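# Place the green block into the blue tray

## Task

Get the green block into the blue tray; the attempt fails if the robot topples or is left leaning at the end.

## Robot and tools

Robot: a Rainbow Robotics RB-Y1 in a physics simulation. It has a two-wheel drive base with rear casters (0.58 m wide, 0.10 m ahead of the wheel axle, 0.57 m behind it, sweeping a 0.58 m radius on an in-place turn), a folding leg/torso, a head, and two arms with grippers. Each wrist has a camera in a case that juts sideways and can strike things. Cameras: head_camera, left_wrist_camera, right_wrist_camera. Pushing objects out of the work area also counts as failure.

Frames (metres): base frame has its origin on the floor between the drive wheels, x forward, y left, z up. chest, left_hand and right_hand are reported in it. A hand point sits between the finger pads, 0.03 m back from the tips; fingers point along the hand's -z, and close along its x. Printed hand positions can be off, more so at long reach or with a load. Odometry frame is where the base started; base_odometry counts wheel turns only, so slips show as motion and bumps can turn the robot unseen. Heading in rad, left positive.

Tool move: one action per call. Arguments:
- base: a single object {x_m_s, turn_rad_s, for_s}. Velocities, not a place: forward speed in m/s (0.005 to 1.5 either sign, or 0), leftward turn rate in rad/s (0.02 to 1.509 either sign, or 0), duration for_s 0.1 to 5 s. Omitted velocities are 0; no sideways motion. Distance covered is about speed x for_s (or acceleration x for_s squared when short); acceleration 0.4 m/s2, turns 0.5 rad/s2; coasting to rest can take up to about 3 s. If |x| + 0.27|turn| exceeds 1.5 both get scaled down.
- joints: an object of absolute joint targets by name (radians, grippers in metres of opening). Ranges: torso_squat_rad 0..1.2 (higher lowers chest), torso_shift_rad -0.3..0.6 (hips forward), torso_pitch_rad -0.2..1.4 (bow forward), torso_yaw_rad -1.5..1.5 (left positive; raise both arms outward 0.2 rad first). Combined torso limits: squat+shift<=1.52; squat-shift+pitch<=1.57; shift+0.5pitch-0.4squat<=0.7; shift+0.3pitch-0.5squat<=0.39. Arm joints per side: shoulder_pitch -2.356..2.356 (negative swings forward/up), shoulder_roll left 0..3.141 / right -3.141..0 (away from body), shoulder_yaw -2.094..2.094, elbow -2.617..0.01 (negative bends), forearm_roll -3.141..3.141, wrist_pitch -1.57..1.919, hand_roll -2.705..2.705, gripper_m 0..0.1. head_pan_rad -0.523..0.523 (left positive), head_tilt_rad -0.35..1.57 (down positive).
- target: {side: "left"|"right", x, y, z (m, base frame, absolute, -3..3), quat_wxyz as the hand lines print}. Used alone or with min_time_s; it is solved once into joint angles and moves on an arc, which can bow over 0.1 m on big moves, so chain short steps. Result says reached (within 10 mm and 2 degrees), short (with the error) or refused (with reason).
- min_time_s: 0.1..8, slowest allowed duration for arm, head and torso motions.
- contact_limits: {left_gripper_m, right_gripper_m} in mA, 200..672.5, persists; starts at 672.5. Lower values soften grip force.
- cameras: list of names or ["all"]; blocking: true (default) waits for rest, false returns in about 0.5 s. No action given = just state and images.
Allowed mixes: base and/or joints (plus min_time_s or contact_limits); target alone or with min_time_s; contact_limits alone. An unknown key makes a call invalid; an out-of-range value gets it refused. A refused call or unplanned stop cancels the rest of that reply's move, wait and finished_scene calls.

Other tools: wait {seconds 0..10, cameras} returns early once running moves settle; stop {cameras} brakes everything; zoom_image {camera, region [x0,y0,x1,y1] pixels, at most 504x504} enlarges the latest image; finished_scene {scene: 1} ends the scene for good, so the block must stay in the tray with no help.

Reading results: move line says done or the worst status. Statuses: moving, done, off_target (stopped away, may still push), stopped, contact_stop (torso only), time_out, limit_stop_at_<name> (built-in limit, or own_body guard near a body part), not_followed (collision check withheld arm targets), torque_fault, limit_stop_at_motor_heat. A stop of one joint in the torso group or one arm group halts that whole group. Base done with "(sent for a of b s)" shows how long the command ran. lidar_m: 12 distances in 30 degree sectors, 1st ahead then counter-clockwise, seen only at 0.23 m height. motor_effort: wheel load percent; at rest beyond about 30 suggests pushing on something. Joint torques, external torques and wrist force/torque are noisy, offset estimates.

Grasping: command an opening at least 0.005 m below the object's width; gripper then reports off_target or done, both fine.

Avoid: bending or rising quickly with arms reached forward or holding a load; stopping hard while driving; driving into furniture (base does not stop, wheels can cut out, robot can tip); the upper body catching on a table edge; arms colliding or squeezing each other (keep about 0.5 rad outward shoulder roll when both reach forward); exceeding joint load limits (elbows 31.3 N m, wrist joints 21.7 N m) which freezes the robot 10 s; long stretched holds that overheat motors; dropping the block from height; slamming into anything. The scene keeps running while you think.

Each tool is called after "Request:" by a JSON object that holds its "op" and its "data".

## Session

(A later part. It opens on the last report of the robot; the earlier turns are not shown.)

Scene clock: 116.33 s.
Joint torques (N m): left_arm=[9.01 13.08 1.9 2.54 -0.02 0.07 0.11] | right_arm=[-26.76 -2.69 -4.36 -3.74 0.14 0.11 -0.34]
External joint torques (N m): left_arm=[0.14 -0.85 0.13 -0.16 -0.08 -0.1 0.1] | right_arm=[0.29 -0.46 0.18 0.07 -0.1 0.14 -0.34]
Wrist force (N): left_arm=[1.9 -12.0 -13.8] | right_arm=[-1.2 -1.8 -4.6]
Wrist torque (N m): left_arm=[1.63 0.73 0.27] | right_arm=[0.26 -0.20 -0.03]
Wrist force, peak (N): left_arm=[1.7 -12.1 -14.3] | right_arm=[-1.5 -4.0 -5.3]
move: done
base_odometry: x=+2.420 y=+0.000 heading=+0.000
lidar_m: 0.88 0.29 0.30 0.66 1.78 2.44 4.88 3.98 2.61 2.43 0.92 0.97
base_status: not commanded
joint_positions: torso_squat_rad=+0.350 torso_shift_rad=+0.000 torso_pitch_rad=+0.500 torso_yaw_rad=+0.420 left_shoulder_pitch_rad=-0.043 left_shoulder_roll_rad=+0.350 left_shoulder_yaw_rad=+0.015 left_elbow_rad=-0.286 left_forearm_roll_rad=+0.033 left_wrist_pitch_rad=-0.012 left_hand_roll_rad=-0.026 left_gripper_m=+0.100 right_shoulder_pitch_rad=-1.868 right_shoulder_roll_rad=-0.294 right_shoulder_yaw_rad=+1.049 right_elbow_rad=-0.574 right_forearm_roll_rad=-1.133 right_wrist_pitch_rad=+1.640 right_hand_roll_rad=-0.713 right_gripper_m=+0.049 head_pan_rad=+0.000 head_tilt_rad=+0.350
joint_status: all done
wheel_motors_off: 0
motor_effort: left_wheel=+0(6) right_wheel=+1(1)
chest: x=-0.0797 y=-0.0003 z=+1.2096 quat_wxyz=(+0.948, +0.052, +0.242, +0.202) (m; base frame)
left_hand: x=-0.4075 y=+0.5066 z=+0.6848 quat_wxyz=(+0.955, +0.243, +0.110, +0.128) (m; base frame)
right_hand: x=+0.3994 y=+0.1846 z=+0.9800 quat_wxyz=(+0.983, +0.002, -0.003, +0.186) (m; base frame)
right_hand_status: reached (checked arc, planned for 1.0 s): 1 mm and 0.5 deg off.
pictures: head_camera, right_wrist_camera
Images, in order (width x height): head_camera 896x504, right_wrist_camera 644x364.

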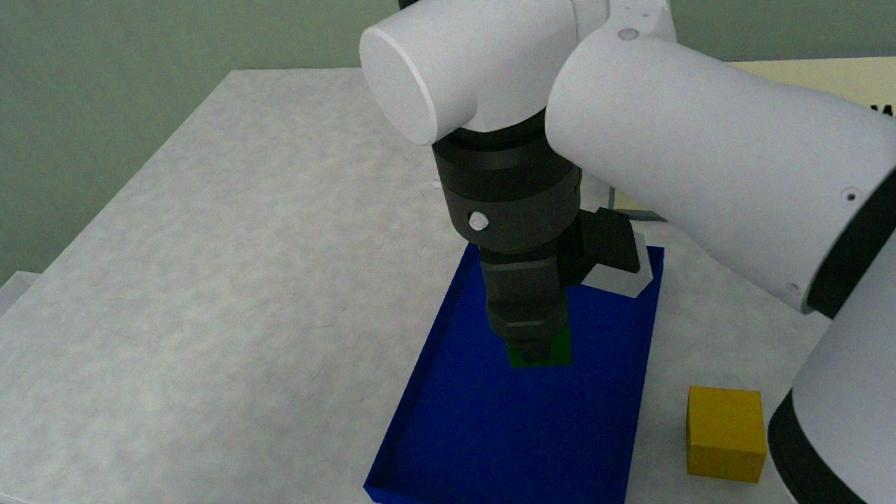

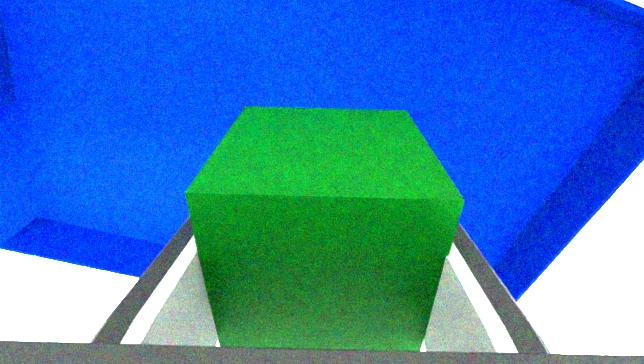

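Request:
{"op": "move", "data": {"target": {"side":"right","x":0.39,"y":0.17,"z":0.923,"quat_wxyz":[0.983,0,0,0.186]}, "min_time_s": 1.2, "cameras": ["head_camera","right_wrist_camera"]}}

Scene clock: 121.40 s.
Joint torques (N m): left_arm=[9 13.22 1.66 2.52 0.05 0.32 -0.06] | right_arm=[-24.39 -1.98 -5.18 -5.25 0.21 -0.13 -0.28]
External joint torques (N m): left_arm=[0.13 -0.71 -0.11 -0.17 -0.01 0.14 -0.07] | right_arm=[1.96 -0.4 0.43 -1.28 -0.02 -0.11 -0.28]
Wrist force (N): left_arm=[1.4 -12.2 -14.1] | right_arm=[-0.9 -1.6 -5.8]
Wrist torque (N m): left_arm=[1.63 0.70 0.29] | right_arm=[0.27 -0.16 0.05]
Wrist force, peak (N): left_arm=[1.6 -12.4 -14.0] | right_arm=[-1.1 -1.1 -6.1]
move: done
base_odometry: x=+2.420 y=+0.000 heading=+0.000
lidar_m: 0.88 0.29 0.30 0.67 1.78 2.45 4.88 3.97 2.62 2.43 0.93 0.96
base_status: not commanded
joint_positions: torso_squat_rad=+0.350 torso_shift_rad=+0.000 torso_pitch_rad=+0.500 torso_yaw_rad=+0.420 left_shoulder_pitch_rad=-0.043 left_shoulder_roll_rad=+0.350 left_shoulder_yaw_rad=+0.015 left_elbow_rad=-0.286 left_forearm_roll_rad=+0.033 left_wrist_pitch_rad=-0.012 left_hand_roll_rad=-0.026 left_gripper_m=+0.100 right_shoulder_pitch_rad=-1.723 right_shoulder_roll_rad=-0.363 right_shoulder_yaw_rad=+1.079 right_elbow_rad=-0.735 right_forearm_roll_rad=-1.103 right_wrist_pitch_rad=+1.581 right_hand_roll_rad=-0.780 right_gripper_m=+0.049 head_pan_rad=+0.000 head_tilt_rad=+0.350
joint_status: all done
wheel_motors_off: 0
motor_effort: left_wheel=+0(4) right_wheel=+1(2)
chest: x=-0.0797 y=-0.0003 z=+1.2096 quat_wxyz=(+0.948, +0.052, +0.242, +0.202) (m; base frame)
left_hand: x=-0.4075 y=+0.5066 z=+0.6848 quat_wxyz=(+0.955, +0.243, +0.110, +0.128) (m; base frame)
right_hand: x=+0.3898 y=+0.1701 z=+0.9235 quat_wxyz=(+0.983, +0.000, +0.001, +0.186) (m; base frame)
right_hand_status: reached (checked arc, planned for 1.2 s): 1 mm and 0.1 deg off.
pictures: head_camera, right_wrist_camera
Images, in order (width x height): head_camera 896x504, right_wrist_camera 644x364.

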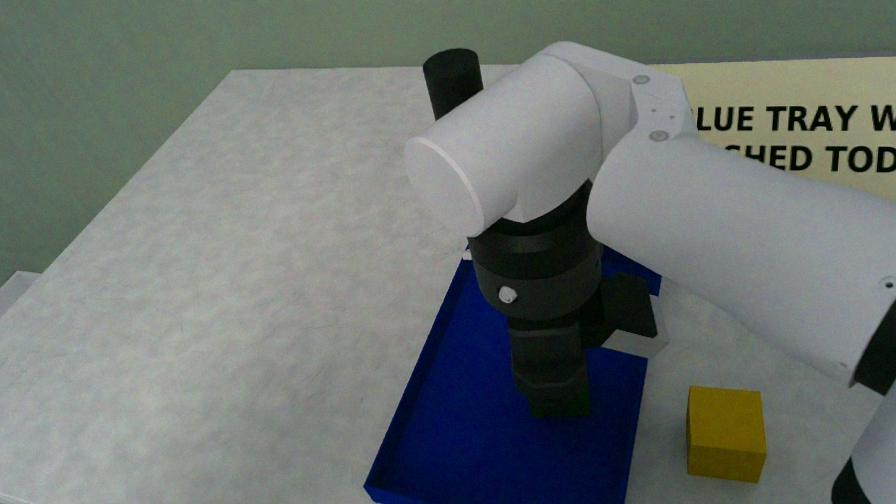

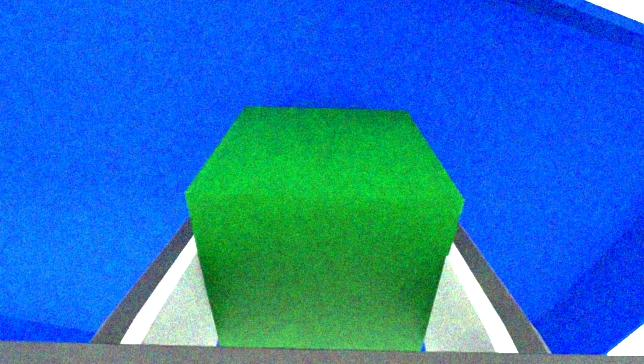

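Request:
{"op": "move", "data": {"target": {"side":"right","x":0.39,"y":0.17,"z":0.918,"quat_wxyz":[0.983,0,0,0.186]}, "min_time_s": 0.7}}

Request:
{"op": "move", "data": {"joints": {"right_gripper_m":0.085}}}

Request:
{"op": "move", "data": {"target": {"side":"right","x":0.39,"y":0.17,"z":1.02,"quat_wxyz":[0.983,0,0,0.186]}, "min_time_s": 1, "cameras": ["right_wrist_camera"]}}

Scene clock: 126.17 s.
Joint torques (N m): left_arm=[9.4 13.24 1.61 2.53 -0.04 0.25 0.11] | right_arm=[-23.93 -0.24 -4.78 -3.65 0.31 -0.21 0]
External joint torques (N m): left_arm=[0.54 -0.69 -0.16 -0.16 -0.1 0.07 0.09] | right_arm=[2.4 1.29 0.77 0.32 0.07 -0.19 0]
Wrist force (N): left_arm=[1.6 -11.9 -13.5] | right_arm=[-1.1 -1.4 -4.9]
Wrist torque (N m): left_arm=[1.61 0.70 0.28] | right_arm=[0.21 -0.17 -0.04]
Wrist force, peak (N): left_arm=[1.4 -12.5 -14.1] | right_arm=[-1.3 -2.0 -5.6]
move: done
base_odometry: x=+2.420 y=+0.000 heading=+0.000
lidar_m: 0.88 0.29 0.30 0.67 1.78 2.44 4.88 3.98 2.61 2.44 0.93 0.96
base_status: not commanded
joint_positions: torso_squat_rad=+0.350 torso_shift_rad=+0.000 torso_pitch_rad=+0.500 torso_yaw_rad=+0.420 left_shoulder_pitch_rad=-0.043 left_shoulder_roll_rad=+0.350 left_shoulder_yaw_rad=+0.015 left_elbow_rad=-0.286 left_forearm_roll_rad=+0.033 left_wrist_pitch_rad=-0.012 left_hand_roll_rad=-0.026 left_gripper_m=+0.100 right_shoulder_pitch_rad=-1.715 right_shoulder_roll_rad=-0.359 right_shoulder_yaw_rad=+1.082 right_elbow_rad=-0.727 right_forearm_roll_rad=-1.099 right_wrist_pitch_rad=+1.568 right_hand_roll_rad=-0.776 right_gripper_m=+0.049 head_pan_rad=+0.000 head_tilt_rad=+0.350
joint_status: all done
wheel_motors_off: 0
motor_effort: left_wheel=+0(3) right_wheel=+0(1)
chest: x=-0.0797 y=-0.0003 z=+1.2096 quat_wxyz=(+0.948, +0.052, +0.242, +0.202) (m; base frame)
left_hand: x=-0.4075 y=+0.5066 z=+0.6848 quat_wxyz=(+0.955, +0.243, +0.110, +0.128) (m; base frame)
right_hand: x=+0.3901 y=+0.1700 z=+0.9184 quat_wxyz=(+0.983, +0.000, +0.000, +0.186) (m; base frame)
right_hand_status: reached (checked arc, planned for 0.7 s): 0 mm and 0.0 deg off.
pictures: none

Scene clock: 127.07 s.
Joint torques (N m): left_arm=[9.03 12.68 1.65 2.45 -0.05 0.32 0.12] | right_arm=[-23.79 -0.42 -4.89 -3.6 0.33 -0.16 0.06]
External joint torques (N m): left_arm=[0.17 -1.25 -0.12 -0.25 -0.11 0.15 0.11] | right_arm=[2.54 1.11 0.66 0.38 0.09 -0.14 0.06]
Wrist force (N): left_arm=[1.4 -12.1 -13.7] | right_arm=[-0.8 -1.4 -4.5]
Wrist torque (N m): left_arm=[1.64 0.71 0.29] | right_arm=[0.23 -0.11 -0.03]
Wrist force, peak (N): left_arm=[1.5 -12.3 -13.9] | right_arm=[-1.2 -1.8 -4.7]
move: done
base_odometry: x=+2.420 y=+0.000 heading=+0.000
lidar_m: 0.88 0.29 0.30 0.66 1.79 2.46 4.87 3.98 2.61 2.43 0.92 0.96
base_status: not commanded
joint_positions: torso_squat_rad=+0.350 torso_shift_rad=+0.000 torso_pitch_rad=+0.500 torso_yaw_rad=+0.420 left_shoulder_pitch_rad=-0.043 left_shoulder_roll_rad=+0.350 left_shoulder_yaw_rad=+0.015 left_elbow_rad=-0.286 left_forearm_roll_rad=+0.033 left_wrist_pitch_rad=-0.012 left_hand_roll_rad=-0.026 left_gripper_m=+0.100 right_shoulder_pitch_rad=-1.715 right_shoulder_roll_rad=-0.359 right_shoulder_yaw_rad=+1.082 right_elbow_rad=-0.727 right_forearm_roll_rad=-1.099 right_wrist_pitch_rad=+1.568 right_hand_roll_rad=-0.776 right_gripper_m=+0.085 head_pan_rad=+0.000 head_tilt_rad=+0.350
joint_status: all done
wheel_motors_off: 0
motor_effort: left_wheel=-2(4) right_wheel=+0(2)
chest: x=-0.0797 y=-0.0003 z=+1.2096 quat_wxyz=(+0.948, +0.052, +0.242, +0.202) (m; base frame)
left_hand: x=-0.4075 y=+0.5066 z=+0.6848 quat_wxyz=(+0.955, +0.243, +0.110, +0.128) (m; base frame)
right_hand: x=+0.3901 y=+0.1700 z=+0.9184 quat_wxyz=(+0.983, +0.000, +0.000, +0.186) (m; base frame)
pictures: none

Scene clock: 128.40 s.
Joint torques (N m): left_arm=[8.97 12.94 1.5 2.54 -0.14 0.13 0.14] | right_arm=[-26.13 -2.73 -7.88 -4.81 -0.02 0.06 -0.29]
External joint torques (N m): left_arm=[0.11 -0.99 -0.27 -0.15 -0.2 -0.04 0.12] | right_arm=[0.56 -0.29 -1.63 -1.15 -0.25 0.07 -0.29]
Wrist force (N): left_arm=[1.4 -12.0 -14.1] | right_arm=[-0.7 -1.9 -4.8]
Wrist torque (N m): left_arm=[1.63 0.69 0.28] | right_arm=[0.25 -0.09 0.04]
Wrist force, peak (N): left_arm=[1.6 -12.3 -14.0] | right_arm=[-0.7 -1.9 -4.8]
move: done
base_odometry: x=+2.420 y=+0.000 heading=+0.000
lidar_m: 0.88 0.29 0.30 0.67 1.79 2.45 4.87 3.98 2.61 2.42 0.93 0.96
base_status: not commanded
joint_positions: torso_squat_rad=+0.350 torso_shift_rad=+0.000 torso_pitch_rad=+0.500 torso_yaw_rad=+0.420 left_shoulder_pitch_rad=-0.043 left_shoulder_roll_rad=+0.350 left_shoulder_yaw_rad=+0.015 left_elbow_rad=-0.286 left_forearm_roll_rad=+0.033 left_wrist_pitch_rad=-0.012 left_hand_roll_rad=-0.026 left_gripper_m=+0.100 right_shoulder_pitch_rad=-1.876 right_shoulder_roll_rad=-0.408 right_shoulder_yaw_rad=+1.019 right_elbow_rad=-0.825 right_forearm_roll_rad=-1.170 right_wrist_pitch_rad=+1.777 right_hand_roll_rad=-0.830 right_gripper_m=+0.085 head_pan_rad=+0.000 head_tilt_rad=+0.350
joint_status: all done
wheel_motors_off: 0
motor_effort: left_wheel=+0(3) right_wheel=+1(2)
chest: x=-0.0797 y=-0.0003 z=+1.2096 quat_wxyz=(+0.948, +0.052, +0.242, +0.202) (m; base frame)
left_hand: x=-0.4075 y=+0.5066 z=+0.6848 quat_wxyz=(+0.955, +0.243, +0.110, +0.128) (m; base frame)
right_hand: x=+0.3900 y=+0.1700 z=+1.0200 quat_wxyz=(+0.983, +0.000, +0.000, +0.186) (m; base frame)
right_hand_status: reached (checked arc, planned for 1.0 s): 0 mm and 0.0 deg off.
pictures: right_wrist_camera
Images, in order (width x height): right_wrist_camera 644x364.

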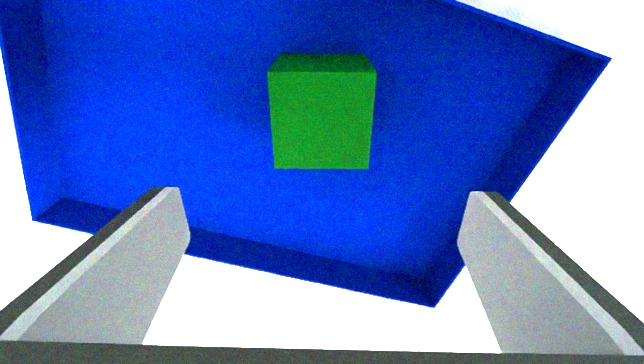

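Request:
{"op": "finished_scene", "data": {}}

The scene is finished: the task was done.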